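# Place an amber bottle upright under the capping head

## Task

Lift one amber bottle from the bench and set it down standing upright on the pale riser that sits on the capping machine's platform, directly beneath the capping head, while every other bottle stays standing.

## Robot and tools

Robot: two arms, left_arm and right_arm. The left arm's base is near y = +0.277 m and the right arm's near y = -0.251 m. Each ends in a five-finger hand: a left hand on left_arm, a right hand on right_arm. A camera stand sits behind the arms. Loose objects may occasionally get nudged by outside pushes.

Frames: the scene frame has its origin at table-top height between the arm bases, +x out over the table, +y toward left_arm, +z up. Printed hand poses (end_effector_position in metres, end_effector_quat_wxyz) are in this frame, and may be off by a few centimetres. Offsets in a command, however, run along the axes of that arm's current Hand target. The hand point sits 0.05 m in front of the palm and 0.15 m out from the wrist face; its +z runs along the straight fingers, +y out of the palm, +x across the palm away from the thumb on the right hand and toward the thumb on the left hand. Straight fingers reach 0.06-0.07 m past the point. A wrist bracket on the little-finger side can strike things.

Row layout (one flat list of 28 numbers covering both arms, each in [-1, 1]): left_arm dx, dy, dz, rx, ry, rz; left hand little, ring, middle, index, thumb_bend, thumb_turn, force_limit, speed; then the same 14 for right_arm. dx..rz are an offset from that arm's Hand target as it stood when the action or move began (not from the previous row), in the Hand target's own axes; 1.0 = 0.6 m or 180 degrees, and rx, ry, rz form one rotation vector. Six zeros re-request the current Hand target. Finger and thumb numbers are absolute targets: +1 open/straight (thumb_turn +1 beside the palm), -1 closed (thumb_turn -1 in front of the palm, opposite the fingers). force_limit maps -1..+1 to about 0..10 N at the fingertip (15 N for the thumb motors); speed rises from near 0 at -1 to full at +0.48 and above. There is no 'no change' value: to keep a hand as it is, resend the eight hand numbers last sent to it; before any were sent, use hand_measured plus hand_force_limit and hand_speed.

execute_actions(actions, cameras): actions is a list of actions; each action is up to 15 rows, one per 1/30 s step, and a short table repeats its last row to fill 15. cameras lists camera names, ["all"], or []; images come automatically only when actions is empty.

move(target, speed, blend, blocking, cameras): target is one 28-number row, or a list of up to 15 rows, all offsets counted from the same starting Hand targets. The hand points travel straight lines to the targets, ending together, lasting 0.5 s to at most 10 s. speed is m/s per arm path (0.002 to 4.3, default 0.25; turning up to twice that in rad/s), one value or one per target. blend (m) rounds corners in a list; 0 stops at each. blocking=false returns early while it runs. Moves do not avoid obstacles or the other arm; keep paths away from an arm's own base. The result adds a 'move:' line: done, off_target, moving, held or fault, plus limits (paced = the pose was clipped, held = steps withheld).

wait(seconds 0 to 10, cameras): let time pass holding the last commands. stop(cameras): brake a running move. zoom_image(camera, region [x0, y0, x1, y1] pixels, at most 504 square) enlarges part of the newest image of cam_high, cam_low, cam_left_wrist or cam_right_wrist (each 672x504). show_instructions() shows reference images. finished_scene(scene) ends the scene irreversibly, with scene as the current scene's number; the bottle must stay in place without the robot.

Results: Hand target (the last commanded pose after clipping; next offsets count from it), end_effector pose, joint positions, velocities and torques (offset, noisy; numbers 3 and 4 wrap at ±28 N m), and per hand six-value lists hand_measured, hand_stopped_by (moving, target, force, stalled, fault) and hand_load_n (positive = finger pushed open), plus hand_force_limit and hand_speed. A grip lost shows as hand_load_n near 0. Motor temperatures appear; MOTOR HOT warns at 85 °C, and at 100 °C that arm drops for 30-60 s.

Behaviour: the arm tracks loosely; at rest it often sits 1-3 cm (up to 5 cm) short, usually low, and rotation commands are clipped to 40 degrees from the measured orientation. Resend the shortfall as an offset if needed. A blocked arm keeps pressing until commanded back past its hand point.

Gripping: turn the thumb in front of the palm (thumb_turn -1) to grasp objects 0.035-0.065 m thick. Close slowly (speed about -0.94 or less) with a modest force_limit for a gentle hold; to squeeze harder, raise force_limit and send a more-closed target; to release, send a target more open than hand_measured.

Avoid: dropping the bottle or releasing it while moving, fast contacts, slams or hard presses against the bench, machine or platform, tipping the other bottles, anything falling off the table, contact between the two hands, overloading fingers, and long stretched holds that heat the motors. Cameras come with calibration (K, distortion, T_world_to_cam); fixed cameras may have shifted a few millimetres or degrees.

Each tool is called after "Call:" as name(argument=value, ...), one argument or row to a line, values as JSON.

Reference images:

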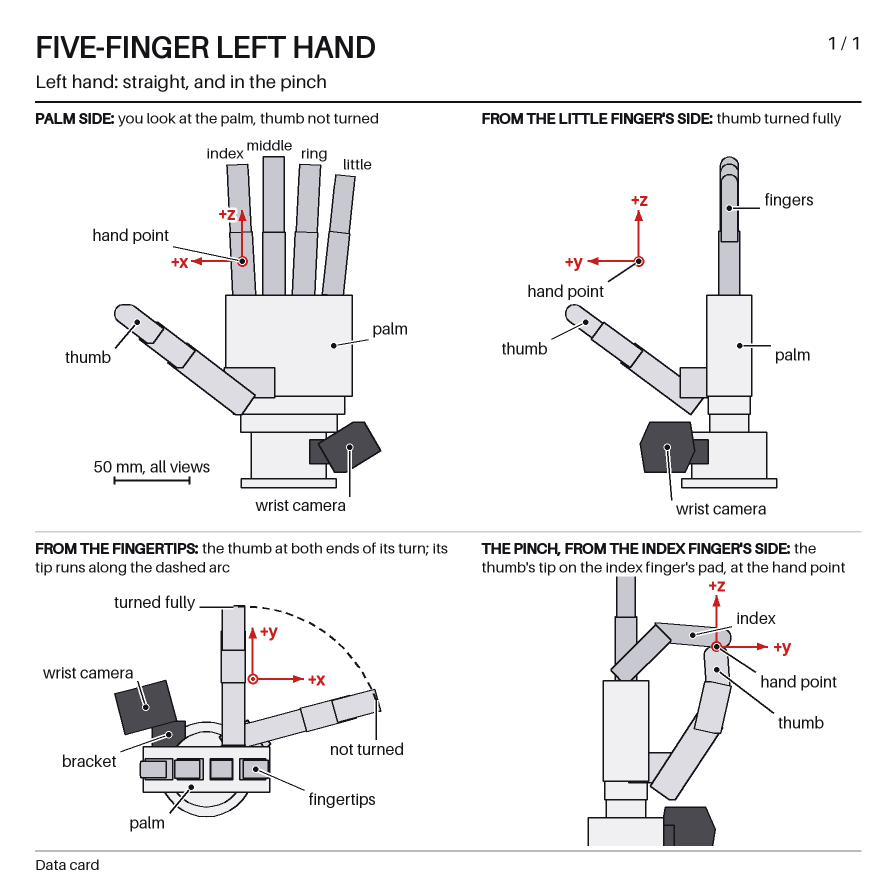

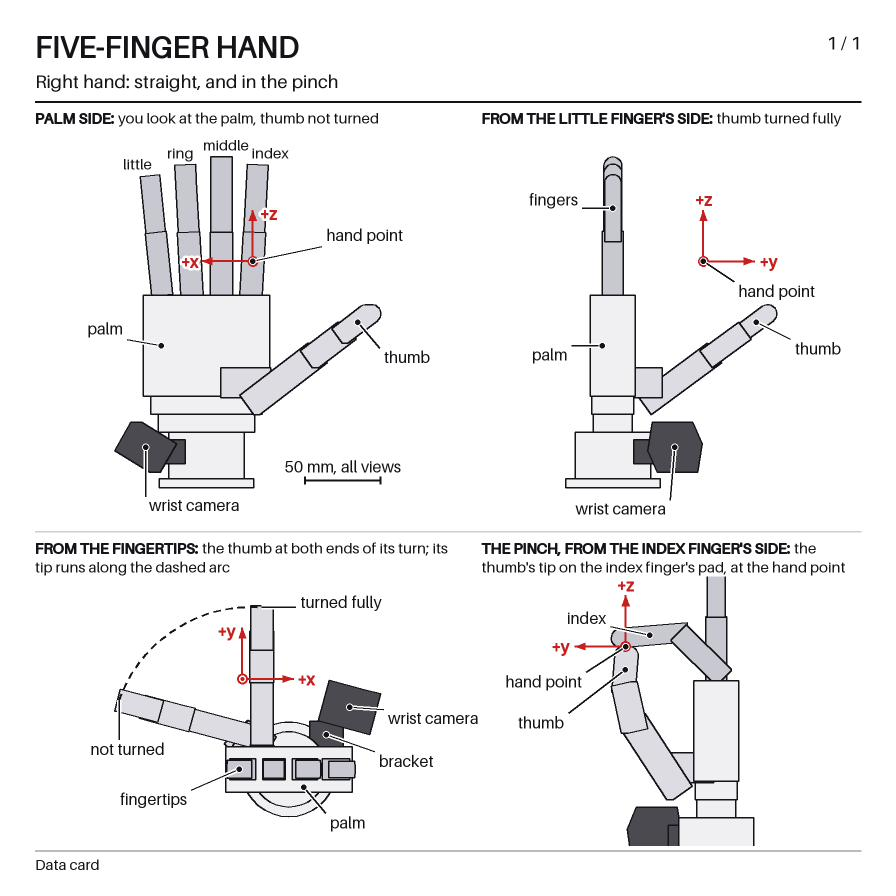

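## Session

Call:
execute_actions(
  actions=[],
)

Scene clock: 0.00 s.
left_arm: end_effector_position=(+0.7694, +0.1456, +0.3432) hand_measured=(+1.000, +1.000, +1.000, +1.000, +1.000, +1.000) hand_load_n=(+0.0, +0.0, +0.0, +0.0, +0.0, +0.0) hand_stopped_by=(target, target, target, target, target, target) hand_force_limit=0.00 hand_speed=-0.80 end_effector_quat_wxyz=(-0.265, +0.784, -0.131, +0.546) | right_arm: end_effector_position=(+0.2449, -0.6835, +0.4085) hand_measured=(+1.000, +1.000, +1.000, +1.000, +1.000, +1.000) hand_load_n=(+0.0, +0.0, +0.0, +0.0, +0.0, +0.0) hand_stopped_by=(target, target, target, target, target, target) hand_force_limit=0.00 hand_speed=-0.80 end_effector_quat_wxyz=(+0.133, +0.142, +0.974, -0.117)
Joint positions: left_arm=[-0.19 1.731 1.553 -0.123 -0.469 -1.092] | right_arm=[-1.192 1.568 1.982 -1.645 -0.108 0.696]
Joint velocities: within noise
Joint torques (N m): no reading
Motor temperatures (°C): left_arm=[29 32 30 30 30 33] | right_arm=[33 33 36 33 30 29]
Heat: left arm: hottest wrist roll 33 °C; right arm: hottest elbow 36 °C.
Hand target: left_arm +0.7734, +0.1448, +0.3602; -0.265, +0.777, -0.125, +0.557 | right_arm +0.2460, -0.6862, +0.4183; +0.139, +0.141, +0.972, -0.128
camera_calibration:
cam_left_wrist: T_world_to_cam=[[0.0581345, 0.664734, 0.744815, -0.38921], [-0.0978155, -0.738694, 0.666906, -0.0398196], [0.993505, -0.111625, 0.0220776, -0.638065], [0, 0, 0, 1]] pos_world=[0.652652, 0.158083, 0.330532]
cam_right_wrist: T_world_to_cam=[[0.00217458, 0.965827, -0.259177, 0.762858], [0.732693, 0.174846, 0.657715, -0.329323], [0.680556, -0.191328, -0.707275, 0.0988598], [0, 0, 0, 1]] pos_world=[0.172354, -0.660294, 0.484237]

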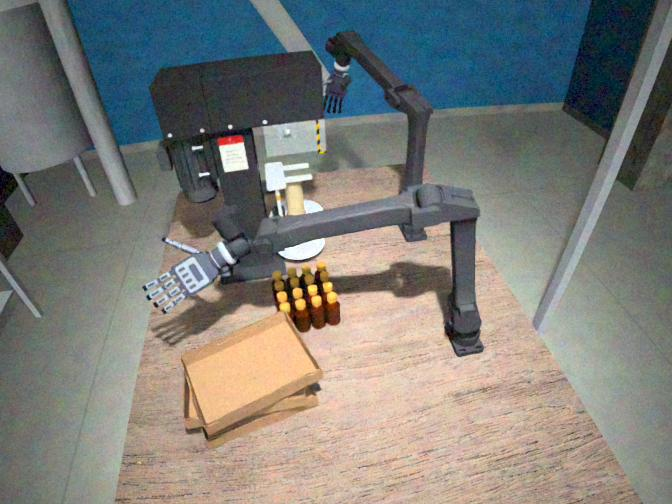

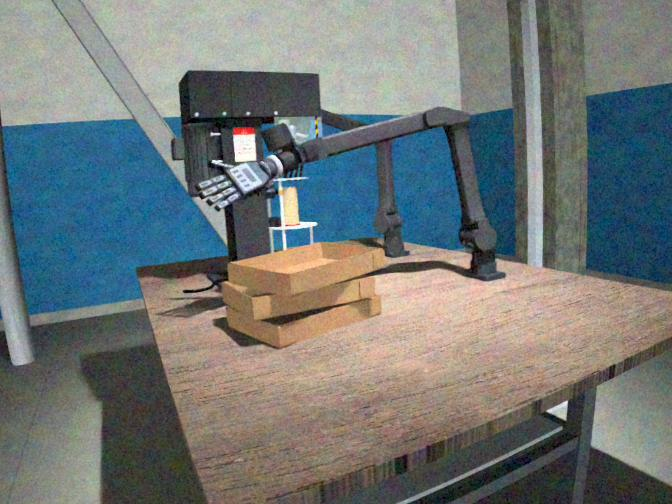

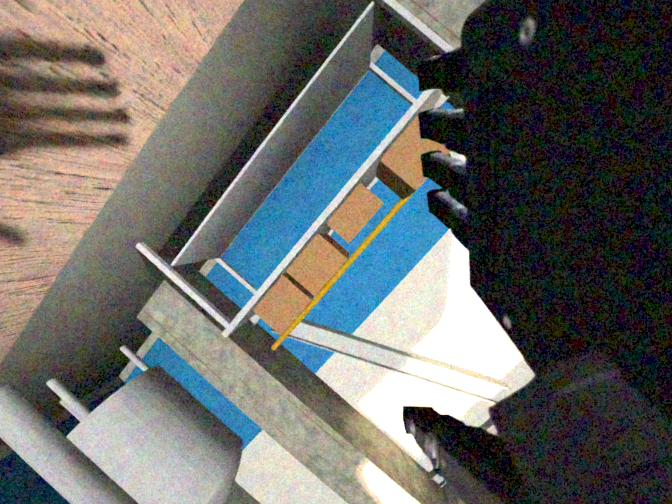

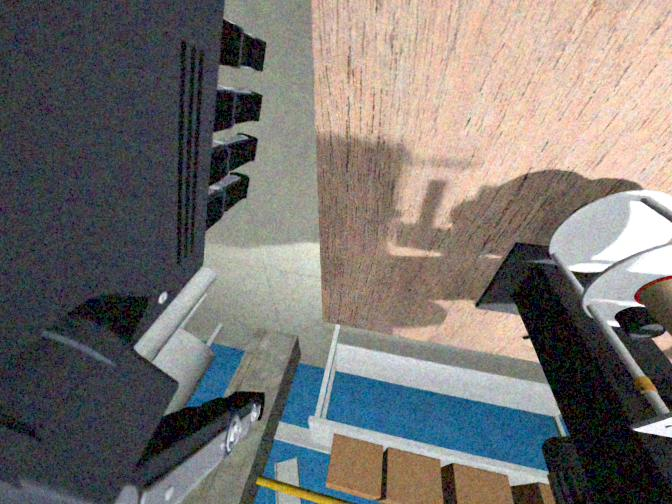

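Call:
zoom_image(
  camera="cam_high",
  region=[255, 150, 325, 205],
)

Call:
zoom_image(
  camera="cam_high",
  region=[255, 245, 365, 345],
)

Call:
zoom_image(
  camera="cam_low",
  region=[260, 110, 380, 240],
)

Scaled by 7.200 from the camera's 672x504 image, which has a finer 960x720 frame.

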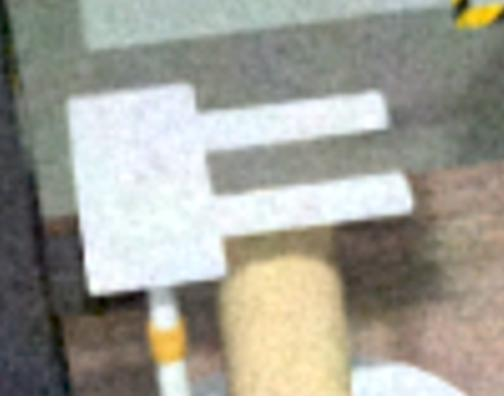

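Scaled by 4.582 from the camera's 672x504 image, which has a finer 960x720 frame.

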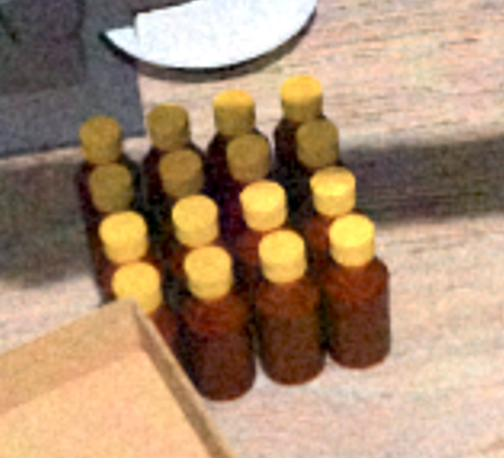

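Scaled by 3.877 from the camera's 672x504 image, which has a finer 960x720 frame.

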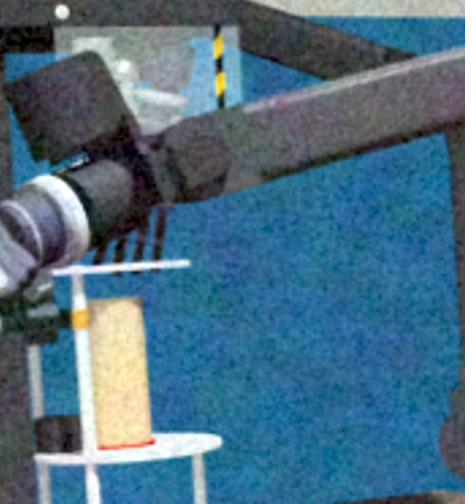

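Call:
move(
  target=[
    [-0.615,-0.6723,-0.365,0.1999,-0.1378,-0.0597,1,1,1,1,1,1,0,-0.8,0.0228,0.2803,-0.0385,0.4972,0.0802,-0.7177,1,1,1,1,1,1,0,-0.8],
    [-0.615,-0.6723,-0.365,0.1999,-0.1378,-0.0597,1,1,1,1,1,1,0,-0.8,0.0557,0.6018,-0.1932,-0.4723,0.4162,0.5706,1,1,1,1,1,1,0,-0.8],
  ],
  speed=0.4,
  blend=0.03,
  cameras=["cam_high","cam_right_wrist"],
)

Call:
zoom_image(
  camera="cam_right_wrist",
  region=[220, 150, 472, 402],
)

Scene clock: 20.37 s.
left_arm: end_effector_position=(+0.4054, +0.5996, +0.3420) hand_measured=(+1.000, +1.000, +1.000, +1.000, +1.000, +1.000) hand_load_n=(+0.0, +0.0, +0.0, +0.0, -0.5, -0.5) hand_stopped_by=(target, target, target, target, target, target) hand_force_limit=0.00 hand_speed=-0.80 end_effector_quat_wxyz=(-0.455, +0.767, +0.182, +0.415) | right_arm: end_effector_position=(+0.2965, -0.3114, +0.4128) hand_measured=(+1.000, +1.000, +1.000, +1.000, +1.000, +1.000) hand_load_n=(+0.0, +0.0, +0.0, +0.0, +0.0, +0.0) hand_stopped_by=(target, target, target, target, target, target) hand_force_limit=0.00 hand_speed=-0.80 end_effector_quat_wxyz=(-0.273, +0.668, +0.232, +0.652)
Joint positions: left_arm=[0.636 1.023 0.833 -0.08 -0.426 -1.086] | right_arm=[-0.839 0.594 0.734 -0.201 -1.561 -1.568]
Joint torques (N m): left_arm=[1.85 -6.83 8.55 2.78 0.03 0.04] | right_arm=[1.38 0.44 15.45 1.69 -0.25 -0.13]
Heat: left arm: hottest shoulder 33 °C; right arm: hottest elbow 40 °C.
Hand target: left_arm +0.4003, +0.6004, +0.3400; -0.458, +0.766, +0.182, +0.413 | right_arm +0.3003, -0.3101, +0.4401; -0.270, +0.653, +0.270, +0.653
Off the commanded pose: left_arm 0.005 m, 0 deg | right_arm 0.028 m, 5 deg.
joint sent to its limit (right arm) — joint 5 (wrist yaw), lower limit. The joint targets still meet the commanded pose.
move: off_target (right_arm)
camera_calibration:
cam_right_wrist: T_world_to_cam=[[0.636177, -0.729741, 0.250514, -0.521837], [-0.230638, -0.489715, -0.840824, 0.262269], [0.736264, 0.477135, -0.479851, 0.235661], [0, 0, 0, 1]] pos_world=[0.218961, -0.36481, 0.464332]
Images, in order (width x height): cam_high 672x504, cam_right_wrist 672x504.

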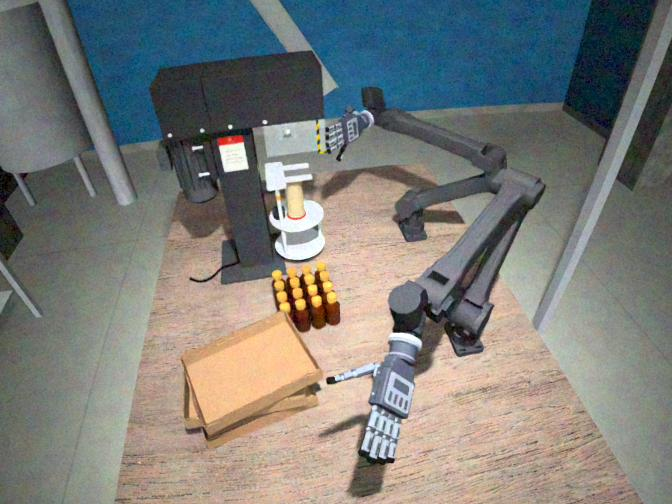

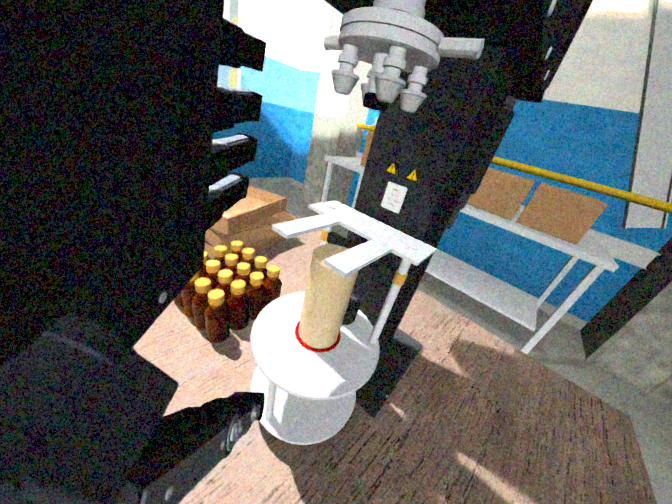

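Scaled by 2.000 from the camera's 672x504 image, which has a finer 960x720 frame.

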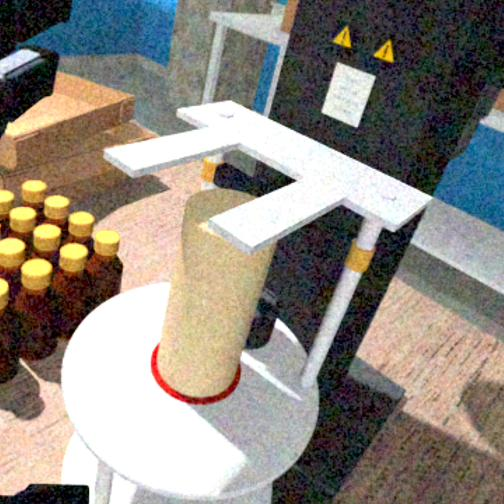

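Call:
move(
  target=[0,0,0,0,0,0,1,1,1,1,1,1,0,-0.8,0.0248,-0.0358,0.094,-0.1662,0.0353,-0.0206,0.3,0.3,-0.2,-0.2,1,1,0,-0.2],
  speed=0.25,
  cameras=["cam_high","cam_low","cam_right_wrist"],
)

Call:
zoom_image(
  camera="cam_right_wrist",
  region=[150, 130, 438, 418],
)

Call:
zoom_image(
  camera="cam_low",
  region=[260, 110, 380, 240],
)

Scene clock: 37.27 s.
left_arm: end_effector_position=(+0.4054, +0.5996, +0.3420) hand_measured=(+1.000, +1.000, +1.000, +1.000, +1.000, +1.000) hand_load_n=(+0.0, +0.0, +0.0, +0.0, +0.0, +0.0) hand_stopped_by=(target, target, target, target, target, target) hand_force_limit=0.00 hand_speed=-0.80 end_effector_quat_wxyz=(-0.455, +0.767, +0.182, +0.415) | right_arm: end_effector_position=(+0.3253, -0.2586, +0.4501) hand_measured=(+0.300, +0.300, -0.200, -0.200, +1.000, +1.000) hand_load_n=(+0.0, +0.0, +0.0, +0.0, +0.0, +0.0) hand_stopped_by=(target, target, target, target, target, target) hand_force_limit=0.00 hand_speed=-0.20 end_effector_quat_wxyz=(-0.088, +0.661, +0.090, +0.740)
Joint positions: left_arm=[0.636 1.023 0.833 -0.08 -0.426 -1.086] | right_arm=[0.01 0.404 0.691 -0.174 -0.233 -1.561]
Joint torques (N m): left_arm=[1.9 -7.06 8.58 2.91 0.05 0.08] | right_arm=[1.44 0.32 11.22 2.26 0.08 -0.21]
Motor temperatures (°C): left_arm=[29 33 34 30 30 33] | right_arm=[33 34 41 33 30 29]
Heat: left arm: hottest elbow 34 °C; right arm: hottest elbow 41 °C.
Hand target: left_arm +0.4003, +0.6004, +0.3400; -0.458, +0.766, +0.182, +0.413 | right_arm +0.3249, -0.2549, +0.4549; -0.086, +0.655, +0.098, +0.744
Off the commanded pose: left_arm 0.006 m, 0 deg | right_arm 0.006 m, 1 deg.
move: done
camera_calibration:
cam_right_wrist: T_world_to_cam=[[0.188673, -0.927062, 0.323974, -0.4496], [-0.32227, -0.370079, -0.871311, 0.400651], [0.927655, 0.0599862, -0.368588, -0.013119], [0, 0, 0, 1]] pos_world=[0.226115, -0.267748, 0.489915]
Images, in order (width x height): cam_high 672x504, cam_low 672x504, cam_right_wrist 672x504.

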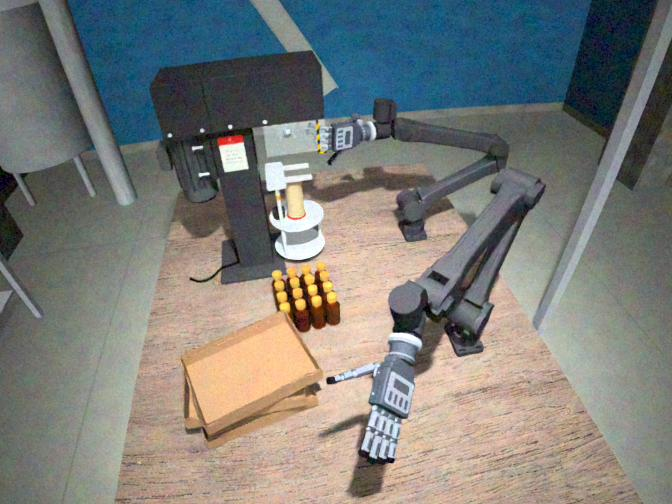

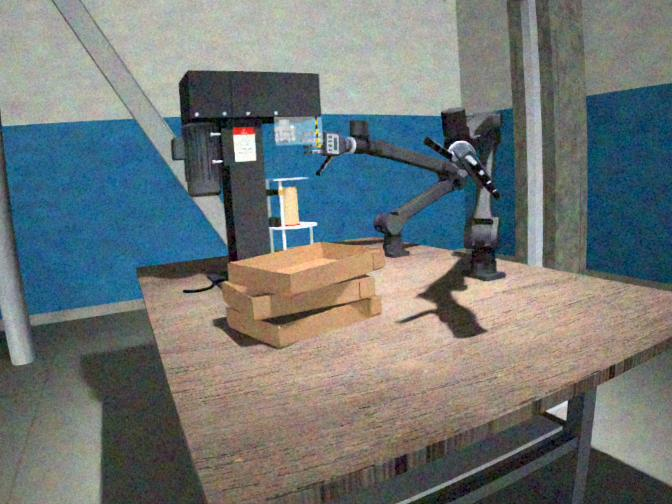

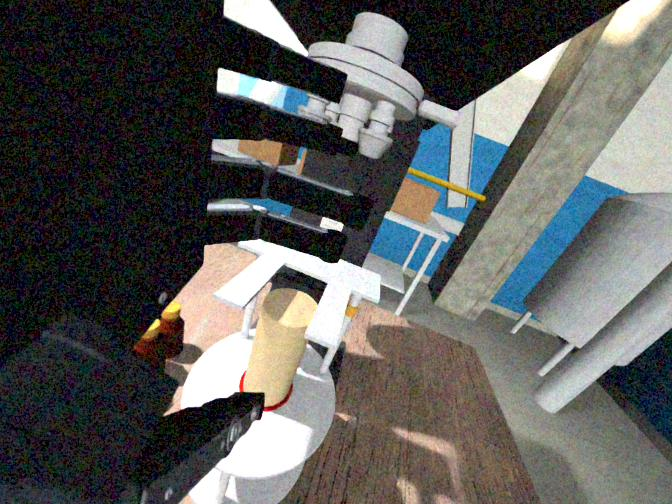

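Scaled by 1.750 from the camera's 672x504 image, which has a finer 960x720 frame.

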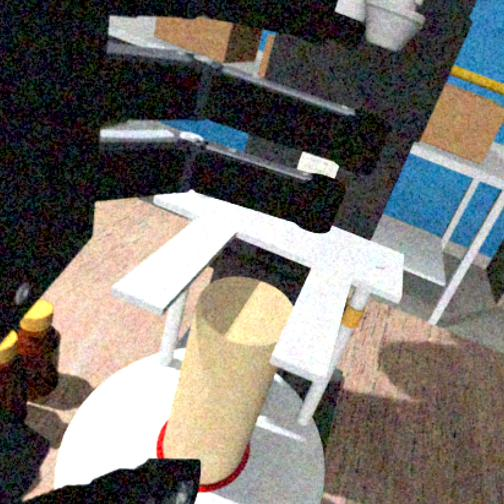

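Scaled by 3.877 from the camera's 672x504 image, which has a finer 960x720 frame.

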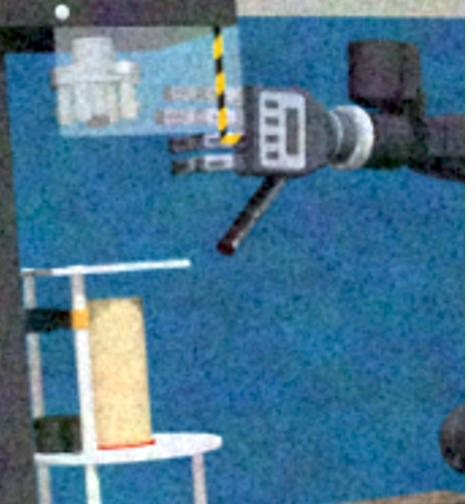

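Call:
move(
  target=[
    [0,0,0,0,0,0,1,1,1,1,1,1,0,-0.8,-0.0988,-0.0768,-0.062,-0.1386,-0.0407,0.0019,0.3,0.3,-0.2,-0.2,1,1,0,-0.2],
    [0,0,0,0,0,0,1,1,1,1,1,1,0,-0.8,-0.1732,-0.2238,-0.0323,-0.1661,-0.0409,0.0001,0.3,0.3,-0.2,-0.2,1,1,0,-0.2],
    [0,0,0,0,0,0,1,1,1,1,1,1,0,-0.8,-0.394,-0.3322,-0.0502,-0.0832,-0.0402,0.0054,1,1,1,1,1,-1,0,0.2],
    [0,0,0,0,0,0,1,1,1,1,1,1,0,-0.8,-0.594,-0.3627,-0.0545,-0.0443,-0.0397,0.0078,1,1,1,1,1,-1,0,0.2],
  ],
  speed=0.25,
  blend=[0.03,0.03,0,0],
  cameras=["cam_high","cam_right_wrist"],
)

Call:
zoom_image(
  camera="cam_right_wrist",
  region=[190, 60, 420, 300],
)

Call:
zoom_image(
  camera="cam_high",
  region=[270, 220, 400, 320],
)

Scene clock: 73.47 s.
left_arm: end_effector_position=(+0.4054, +0.5996, +0.3420) hand_measured=(+1.000, +1.000, +1.000, +1.000, +1.000, +1.000) hand_load_n=(+0.0, -0.5, +0.0, +0.0, +0.0, +0.0) hand_stopped_by=(target, target, target, target, target, target) hand_force_limit=0.00 hand_speed=-0.80 end_effector_quat_wxyz=(-0.455, +0.767, +0.182, +0.415) | right_arm: end_effector_position=(+0.2807, -0.0540, +0.0914) hand_measured=(+1.000, +1.000, +1.000, +1.000, +1.000, -1.000) hand_load_n=(+0.0, +0.0, +0.0, +0.0, +0.0, +0.0) hand_stopped_by=(target, target, target, target, target, target) hand_force_limit=0.00 hand_speed=0.20 end_effector_quat_wxyz=(-0.049, +0.707, +0.042, +0.704)
Joint positions: left_arm=[0.636 1.023 0.833 -0.08 -0.426 -1.086] | right_arm=[1.153 1.656 0.235 1.413 1.034 -1.554]
Joint torques (N m): left_arm=[1.96 -7.06 8.53 2.73 0.03 0.06] | right_arm=[0.38 -6.18 3.03 2.18 0.03 -0.19]
Heat: left arm: hottest elbow 35 °C; right arm: hottest elbow 44 °C.
Hand target: left_arm +0.4003, +0.6004, +0.3400; -0.458, +0.766, +0.182, +0.413 | right_arm +0.2829, -0.0536, +0.0901; -0.043, +0.706, +0.044, +0.706
Off the commanded pose: left_arm 0.006 m, 0 deg | right_arm 0.002 m, 1 deg.
move: done
camera_calibration:
cam_right_wrist: T_world_to_cam=[[0.109656, -0.946927, 0.302167, -0.112098], [-0.464854, -0.317563, -0.826477, 0.18814], [0.878571, -0.0498353, -0.475005, -0.0985086], [0, 0, 0, 1]] pos_world=[0.186297, -0.0513117, 0.142574]
Images, in order (width x height): cam_high 672x504, cam_right_wrist 672x504.

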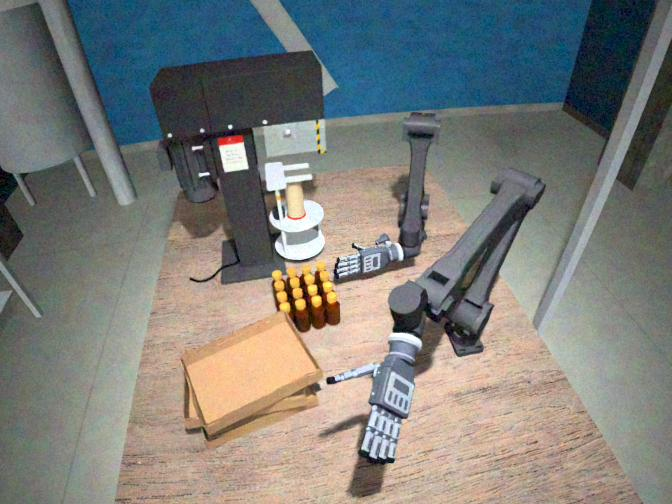

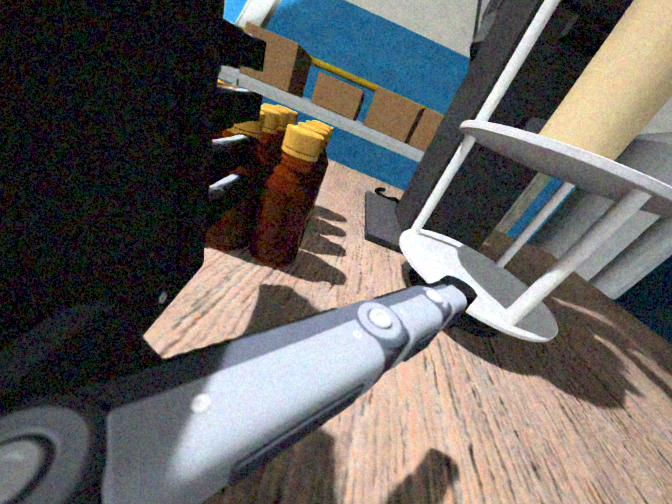

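Scaled by 2.100 from the camera's 672x504 image, which has a finer 960x720 frame.

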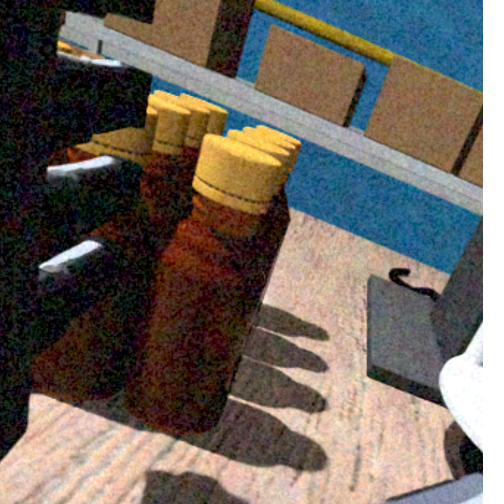

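Scaled by 3.877 from the camera's 672x504 image, which has a finer 960x720 frame.

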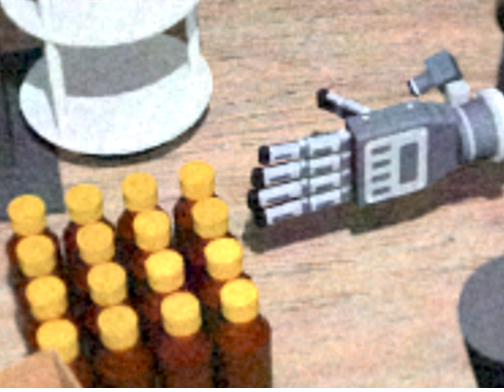

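Call:
move(
  target=[0,0,0,0,0,0,1,1,1,1,1,1,0,-0.8,-0.0567,0,0,0,0,0,1,1,1,1,1,-1,0,0.2],
  speed=0.2,
  cameras=["cam_high","cam_right_wrist"],
)

Call:
zoom_image(
  camera="cam_high",
  region=[270, 220, 400, 320],
)

Scene clock: 79.53 s.
left_arm: end_effector_position=(+0.4054, +0.5996, +0.3420) hand_measured=(+1.000, +1.000, +1.000, +1.000, +1.000, +1.000) hand_load_n=(+0.0, +0.0, +0.0, +0.0, +0.0, +0.0) hand_stopped_by=(target, target, target, target, target, target) hand_force_limit=0.00 hand_speed=-0.80 end_effector_quat_wxyz=(-0.455, +0.767, +0.182, +0.415) | right_arm: end_effector_position=(+0.2804, -0.0546, +0.0584) hand_measured=(+1.000, +1.000, +1.000, +1.000, +1.000, -1.000) hand_load_n=(+0.0, +0.0, +0.0, +0.0, +0.0, +0.0) hand_stopped_by=(target, target, target, target, target, target) hand_force_limit=0.00 hand_speed=0.20 end_effector_quat_wxyz=(-0.040, +0.712, +0.050, +0.700)
Joint positions: left_arm=[0.636 1.023 0.833 -0.08 -0.426 -1.086] | right_arm=[1.153 1.846 0.246 1.566 1.034 -1.555]
Joint torques (N m): left_arm=[1.79 -7.3 8.53 2.8 0.02 0.06] | right_arm=[0.09 -7.47 1.52 2.22 0.1 0.02]
Heat: left arm: hottest elbow 35 °C; right arm: hottest elbow 43 °C.
Hand target: left_arm +0.4003, +0.6004, +0.3400; -0.458, +0.766, +0.182, +0.413 | right_arm +0.2829, -0.0536, +0.0561; -0.043, +0.706, +0.044, +0.706
Off the commanded pose: left_arm 0.006 m, 0 deg | right_arm 0.004 m, 1 deg.
joint sent to its limit (right arm) — joint 4 (wrist pitch), upper limit. The joint targets still meet the commanded pose.
move: done
camera_calibration:
cam_right_wrist: T_world_to_cam=[[0.112891, -0.939112, 0.324538, -0.104521], [-0.473385, -0.338008, -0.813423, 0.161064], [0.873592, -0.0618032, -0.482719, -0.112777], [0, 0, 0, 1]] pos_world=[0.186566, -0.0506858, 0.110495]
Images, in order (width x height): cam_high 672x504, cam_right_wrist 672x504.

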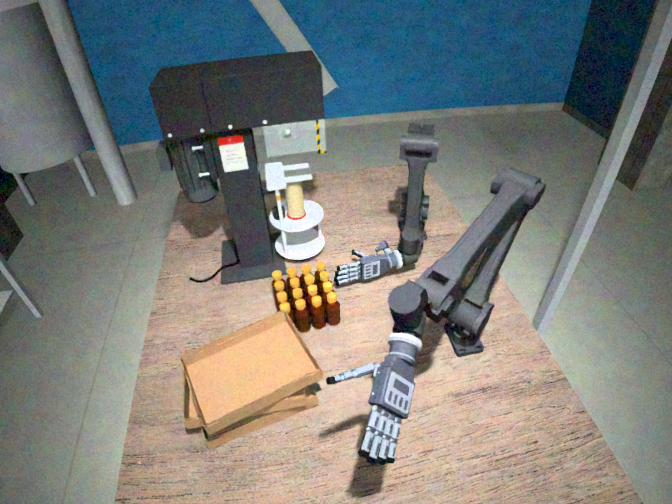

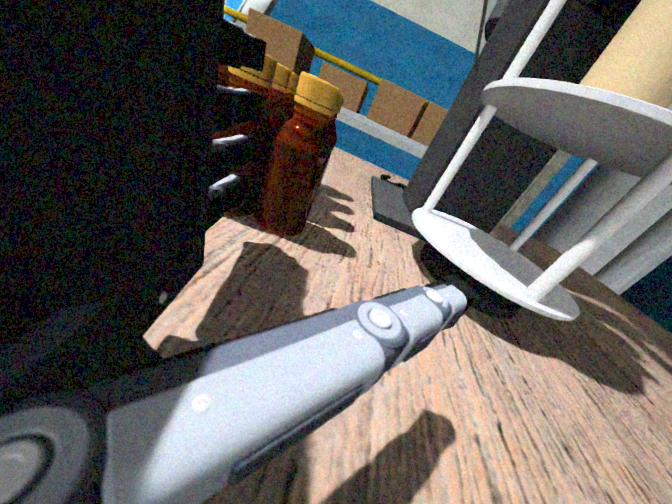

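Scaled by 3.877 from the camera's 672x504 image, which has a finer 960x720 frame.

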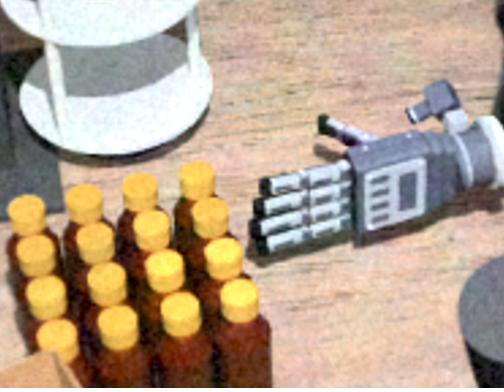

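Call:
zoom_image(
  camera="cam_right_wrist",
  region=[190, 40, 370, 260],
)

Scaled by 2.291 from the camera's 672x504 image, which has a finer 960x720 frame.

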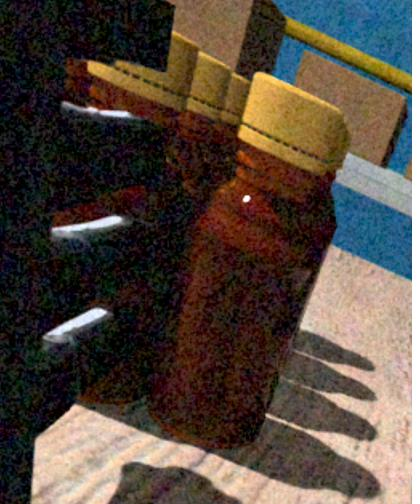

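Call:
execute_actions(
  actions=[],
  cameras=["cam_right_wrist", "cam_high"],
)

Scene clock: 95.13 s.
left_arm: end_effector_position=(+0.4054, +0.5996, +0.3420) hand_measured=(+1.000, +1.000, +1.000, +1.000, +1.000, +1.000) hand_load_n=(+0.0, +0.0, +0.0, +0.0, +0.0, -0.5) hand_stopped_by=(target, target, target, target, target, target) hand_force_limit=0.00 hand_speed=-0.80 end_effector_quat_wxyz=(-0.455, +0.767, +0.182, +0.415) | right_arm: end_effector_position=(+0.2804, -0.0546, +0.0584) hand_measured=(+1.000, +1.000, +1.000, +1.000, +1.000, -1.000) hand_load_n=(+0.0, +0.0, +0.0, +0.0, +0.0, +0.5) hand_stopped_by=(target, target, target, target, target, target) hand_force_limit=0.00 hand_speed=0.20 end_effector_quat_wxyz=(-0.040, +0.712, +0.050, +0.700)
Joint positions: left_arm=[0.636 1.023 0.833 -0.08 -0.426 -1.086] | right_arm=[1.153 1.846 0.246 1.566 1.034 -1.555]
Joint velocities: within noise
Joint torques (N m): left_arm=[1.85 -6.89 8.58 2.81 0.05 0.02] | right_arm=[0.09 -7.24 1.46 2.22 0.1 0.01]
Motor temperatures (°C): left_arm=[29 33 35 30 30 33] | right_arm=[33 34 41 33 30 29]
Heat: left arm: hottest elbow 35 °C; right arm: hottest elbow 41 °C.
Hand target: left_arm +0.4003, +0.6004, +0.3400; -0.458, +0.766, +0.182, +0.413 | right_arm +0.2829, -0.0536, +0.0561; -0.043, +0.706, +0.044, +0.706
Off the commanded pose: left_arm 0.006 m, 0 deg | right_arm 0.004 m, 1 deg.
camera_calibration:
cam_right_wrist: T_world_to_cam=[[0.112891, -0.939112, 0.324538, -0.104521], [-0.473385, -0.338008, -0.813423, 0.161064], [0.873592, -0.0618032, -0.482719, -0.112777], [0, 0, 0, 1]] pos_world=[0.186566, -0.0506858, 0.110495]
Images, in order (width x height): cam_high 672x504, cam_right_wrist 672x504.

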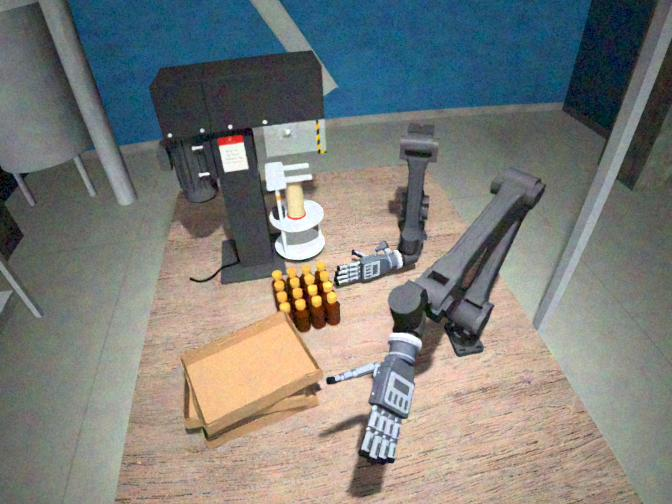

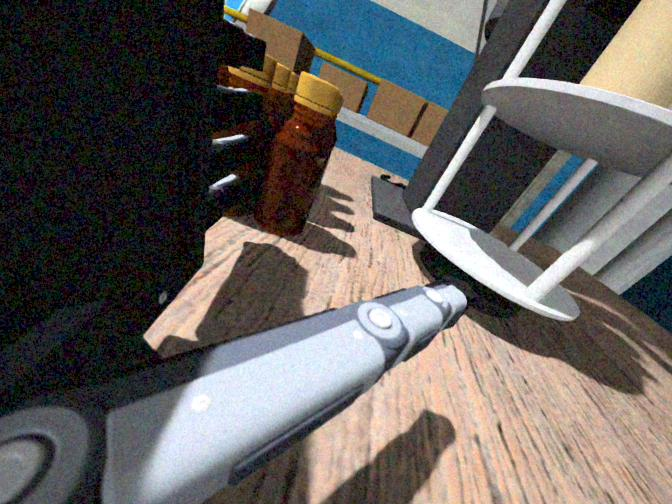

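Call:
move(
  target=[0,0,0,0,0,0,1,1,1,1,1,1,0,-0.8, 0,0.003,0.045,0,0,0,1,1,1,1,1,-1,0,0.2],
  speed=0.06,
  cameras=["cam_right_wrist", "cam_high"],
)

Scene clock: 96.70 s.
left_arm: end_effector_position=(+0.4054, +0.5996, +0.3420) hand_measured=(+1.000, +1.000, +1.000, +1.000, +1.000, +1.000) hand_load_n=(+0.0, +0.0, +0.0, +0.0, +0.0, +0.0) hand_stopped_by=(target, target, target, target, target, target) hand_force_limit=0.00 hand_speed=-0.80 end_effector_quat_wxyz=(-0.455, +0.767, +0.182, +0.415) | right_arm: end_effector_position=(+0.3043, -0.0528, +0.0579) hand_measured=(+1.000, +1.000, +1.000, +1.000, +1.000, -1.000) hand_load_n=(+0.0, +0.0, -0.5, +0.0, +0.0, +0.0) hand_stopped_by=(target, target, target, target, target, target) hand_force_limit=0.00 hand_speed=0.20 end_effector_quat_wxyz=(-0.047, +0.709, +0.045, +0.702)
Joint positions: left_arm=[0.636 1.023 0.833 -0.08 -0.426 -1.086] | right_arm=[1.072 1.859 0.276 1.566 0.951 -1.555]
Joint torques (N m): left_arm=[1.9 -6.65 8.58 2.8 0.01 0.06] | right_arm=[-0.15 -7.3 2.24 2.26 -0.22 -0.15]
Heat: left arm: hottest elbow 35 °C; right arm: hottest elbow 40 °C.
Hand target: left_arm +0.4003, +0.6004, +0.3400; -0.458, +0.766, +0.182, +0.413 | right_arm +0.3099, -0.0521, +0.0561; -0.043, +0.706, +0.043, +0.706
Off the commanded pose: left_arm 0.006 m, 0 deg | right_arm 0.006 m, 1 deg.
joint sent to its limit (right arm) — joint 4 (wrist pitch), upper limit. The joint targets still meet the commanded pose.
move: done
camera_calibration:
cam_right_wrist: T_world_to_cam=[[0.113249, -0.944163, 0.309404, -0.104844], [-0.468026, -0.325388, -0.821629, 0.172174], [0.876428, -0.0517601, -0.478742, -0.134437], [0, 0, 0, 1]] pos_world=[0.21028, -0.0499254, 0.109541]
Images, in order (width x height): cam_high 672x504, cam_right_wrist 672x504.

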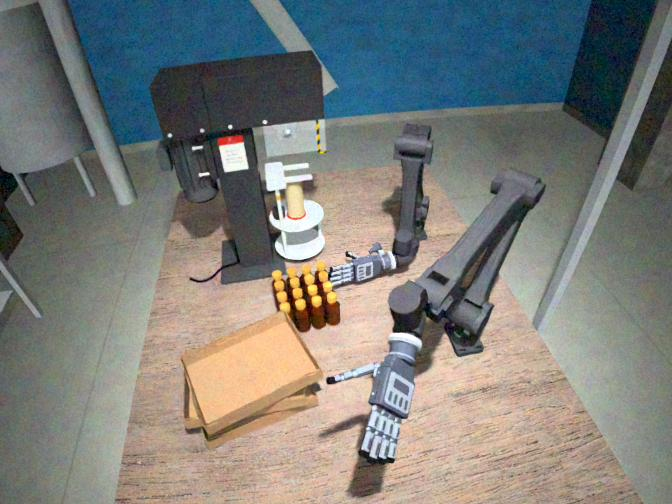

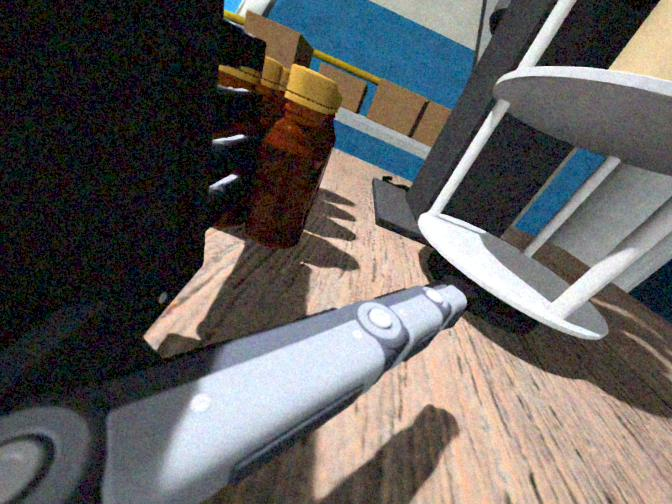

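Call:
zoom_image(
  camera="cam_right_wrist",
  region=[170, 50, 370, 260],
)

Call:
zoom_image(
  camera="cam_high",
  region=[260, 240, 400, 345],
)

Scaled by 2.400 from the camera's 672x504 image, which has a finer 960x720 frame.

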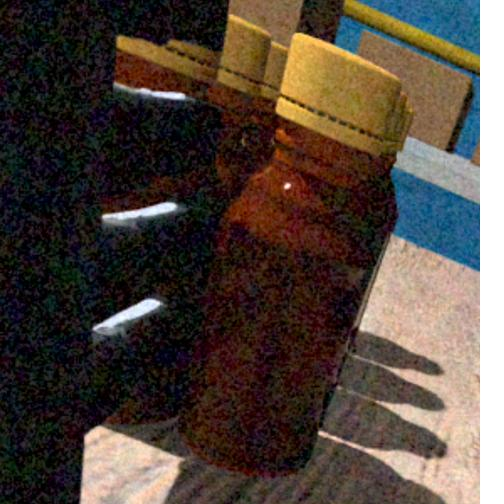

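Scaled by 3.600 from the camera's 672x504 image, which has a finer 960x720 frame.

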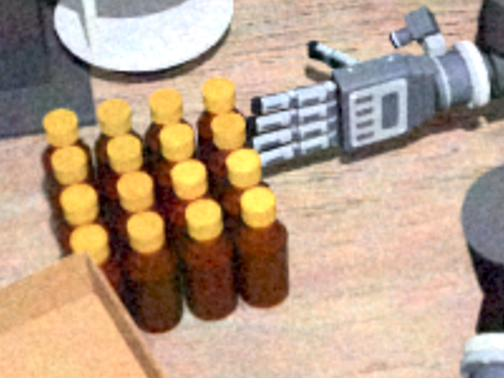

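Call:
move(
  target=[0,0,0,0,0,0,1,1,1,1,1,1,0,-0.8, 0,0.0083,0.008,0,0,0,1,1,1,1,1,-1,0,0.2],
  speed=0.05,
  cameras=["cam_right_wrist"],
)

Call:
zoom_image(
  camera="cam_right_wrist",
  region=[170, 50, 370, 260],
)

Scene clock: 108.57 s.
left_arm: end_effector_position=(+0.4054, +0.5996, +0.3420) hand_measured=(+1.000, +1.000, +1.000, +1.000, +1.000, +1.000) hand_load_n=(+0.0, +0.0, +0.0, +0.0, +0.0, +0.0) hand_stopped_by=(target, target, target, target, target, target) hand_force_limit=0.00 hand_speed=-0.80 end_effector_quat_wxyz=(-0.455, +0.767, +0.182, +0.415) | right_arm: end_effector_position=(+0.3094, -0.0545, +0.0579) hand_measured=(+1.000, +1.000, +1.000, +1.000, +1.000, -1.000) hand_load_n=(+0.0, +0.0, +0.0, +0.0, +0.0, +0.0) hand_stopped_by=(target, target, target, target, target, target) hand_force_limit=0.00 hand_speed=0.20 end_effector_quat_wxyz=(-0.049, +0.709, +0.047, +0.702)
Joint positions: left_arm=[0.636 1.023 0.833 -0.08 -0.426 -1.086] | right_arm=[1.051 1.859 0.276 1.567 0.925 -1.555]
Joint torques (N m): left_arm=[1.55 -7.06 8.57 2.84 0.03 0.04] | right_arm=[-0.62 -7.47 1.98 2.19 -0.2 -0.15]
Heat: left arm: hottest elbow 36 °C; right arm: hottest elbow 39 °C.
Hand target: left_arm +0.4003, +0.6004, +0.3400; -0.458, +0.766, +0.182, +0.413 | right_arm +0.3152, -0.0564, +0.0561; -0.043, +0.706, +0.044, +0.706
Off the commanded pose: left_arm 0.006 m, 0 deg | right_arm 0.006 m, 1 deg.
joint sent to its limit (right arm) — joint 4 (wrist pitch), upper limit. The joint targets still meet the commanded pose.
move: done
camera_calibration:
cam_right_wrist: T_world_to_cam=[[0.11794, -0.943861, 0.308573, -0.108366], [-0.466354, -0.326989, -0.821944, 0.173396], [0.876701, -0.0469637, -0.478738, -0.138735], [0, 0, 0, 1]] pos_world=[0.215273, -0.0521, 0.109543]
Images, in order (width x height): cam_right_wrist 672x504.

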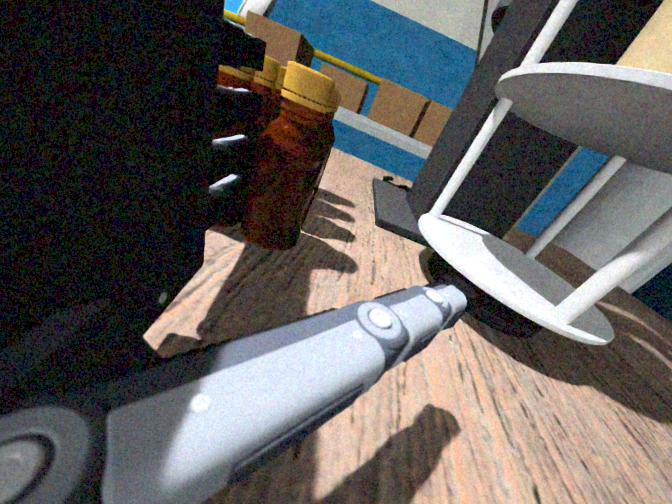

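Scaled by 2.400 from the camera's 672x504 image, which has a finer 960x720 frame.

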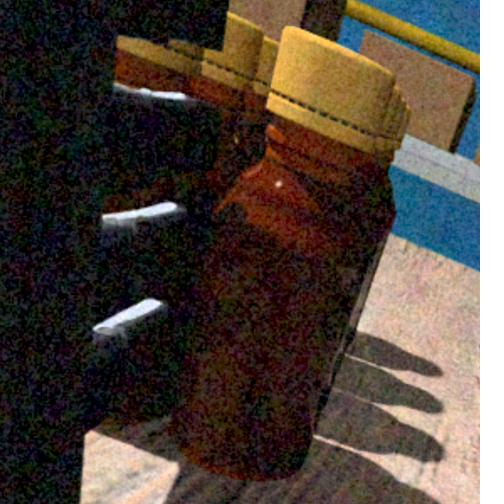

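Call:
move(
  target=[0,0,0,0,0,0,1,1,1,1,1,1,0,-0.8, 0,0.006,0.03,0,0,0,1,1,1,1,1,-1,0,0.2],
  speed=0.05,
  cameras=["cam_right_wrist", "cam_high"],
)

Call:
zoom_image(
  camera="cam_right_wrist",
  region=[170, 50, 370, 260],
)

Call:
zoom_image(
  camera="cam_high",
  region=[260, 240, 400, 345],
)

Scene clock: 110.77 s.
left_arm: end_effector_position=(+0.4054, +0.5996, +0.3420) hand_measured=(+1.000, +1.000, +1.000, +1.000, +1.000, +1.000) hand_load_n=(+0.0, +0.0, +0.0, +0.0, +0.0, +0.0) hand_stopped_by=(target, target, target, target, target, target) hand_force_limit=0.00 hand_speed=-0.80 end_effector_quat_wxyz=(-0.455, +0.767, +0.182, +0.415) | right_arm: end_effector_position=(+0.3274, -0.0578, +0.0583) hand_measured=(+1.000, +1.000, +1.000, +1.000, +1.000, -1.000) hand_load_n=(+0.0, +0.0, -0.5, +0.0, +0.0, +0.0) hand_stopped_by=(target, target, target, target, target, target) hand_force_limit=0.00 hand_speed=0.20 end_effector_quat_wxyz=(-0.050, +0.707, +0.043, +0.704)
Joint positions: left_arm=[0.636 1.023 0.833 -0.08 -0.426 -1.086] | right_arm=[0.988 1.867 0.294 1.567 0.864 -1.556]
Joint torques (N m): left_arm=[1.79 -7.06 8.54 2.86 0.04 0.05] | right_arm=[-0.26 -7.59 2.47 1.95 -0.19 -0.21]
Heat: left arm: hottest elbow 36 °C; right arm: hottest elbow 39 °C.
Hand target: left_arm +0.4003, +0.6004, +0.3400; -0.458, +0.766, +0.182, +0.413 | right_arm +0.3335, -0.0577, +0.0561; -0.043, +0.706, +0.044, +0.706
Off the commanded pose: left_arm 0.006 m, 0 deg | right_arm 0.006 m, 1 deg.
move: done
camera_calibration:
cam_right_wrist: T_world_to_cam=[[0.113371, -0.946619, 0.30176, -0.112044], [-0.462926, -0.319064, -0.826981, 0.180575], [0.879117, -0.0459368, -0.474387, -0.155495], [0, 0, 0, 1]] pos_world=[0.232993, -0.055591, 0.109378]
Images, in order (width x height): cam_high 672x504, cam_right_wrist 672x504.

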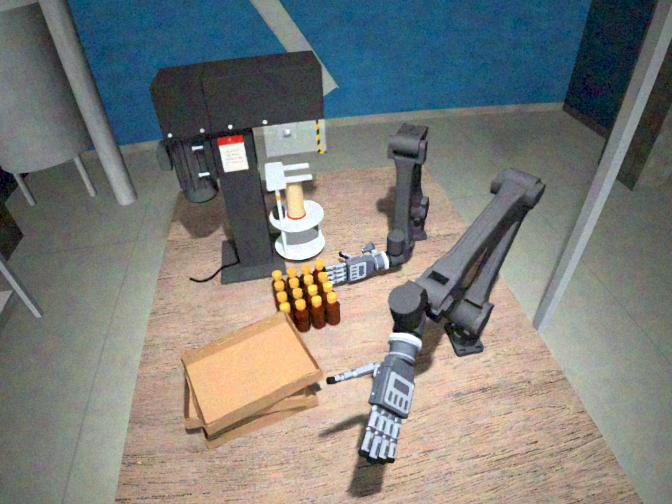

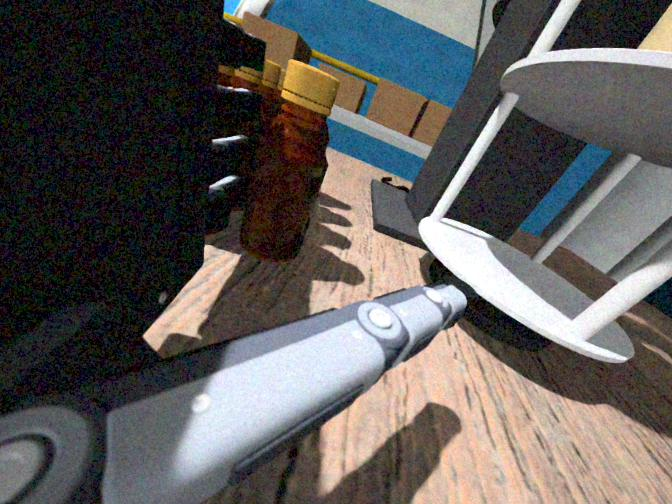

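Scaled by 2.400 from the camera's 672x504 image, which has a finer 960x720 frame.

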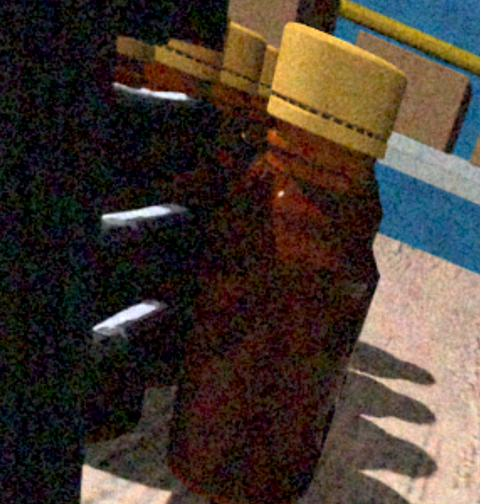

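Scaled by 3.600 from the camera's 672x504 image, which has a finer 960x720 frame.

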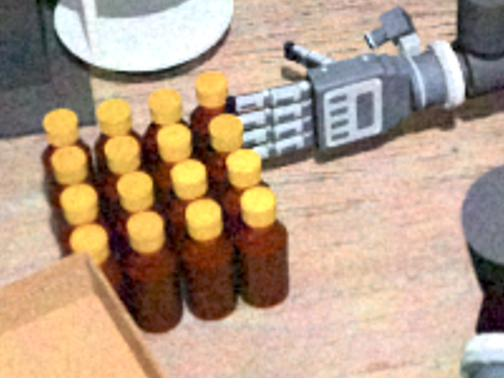

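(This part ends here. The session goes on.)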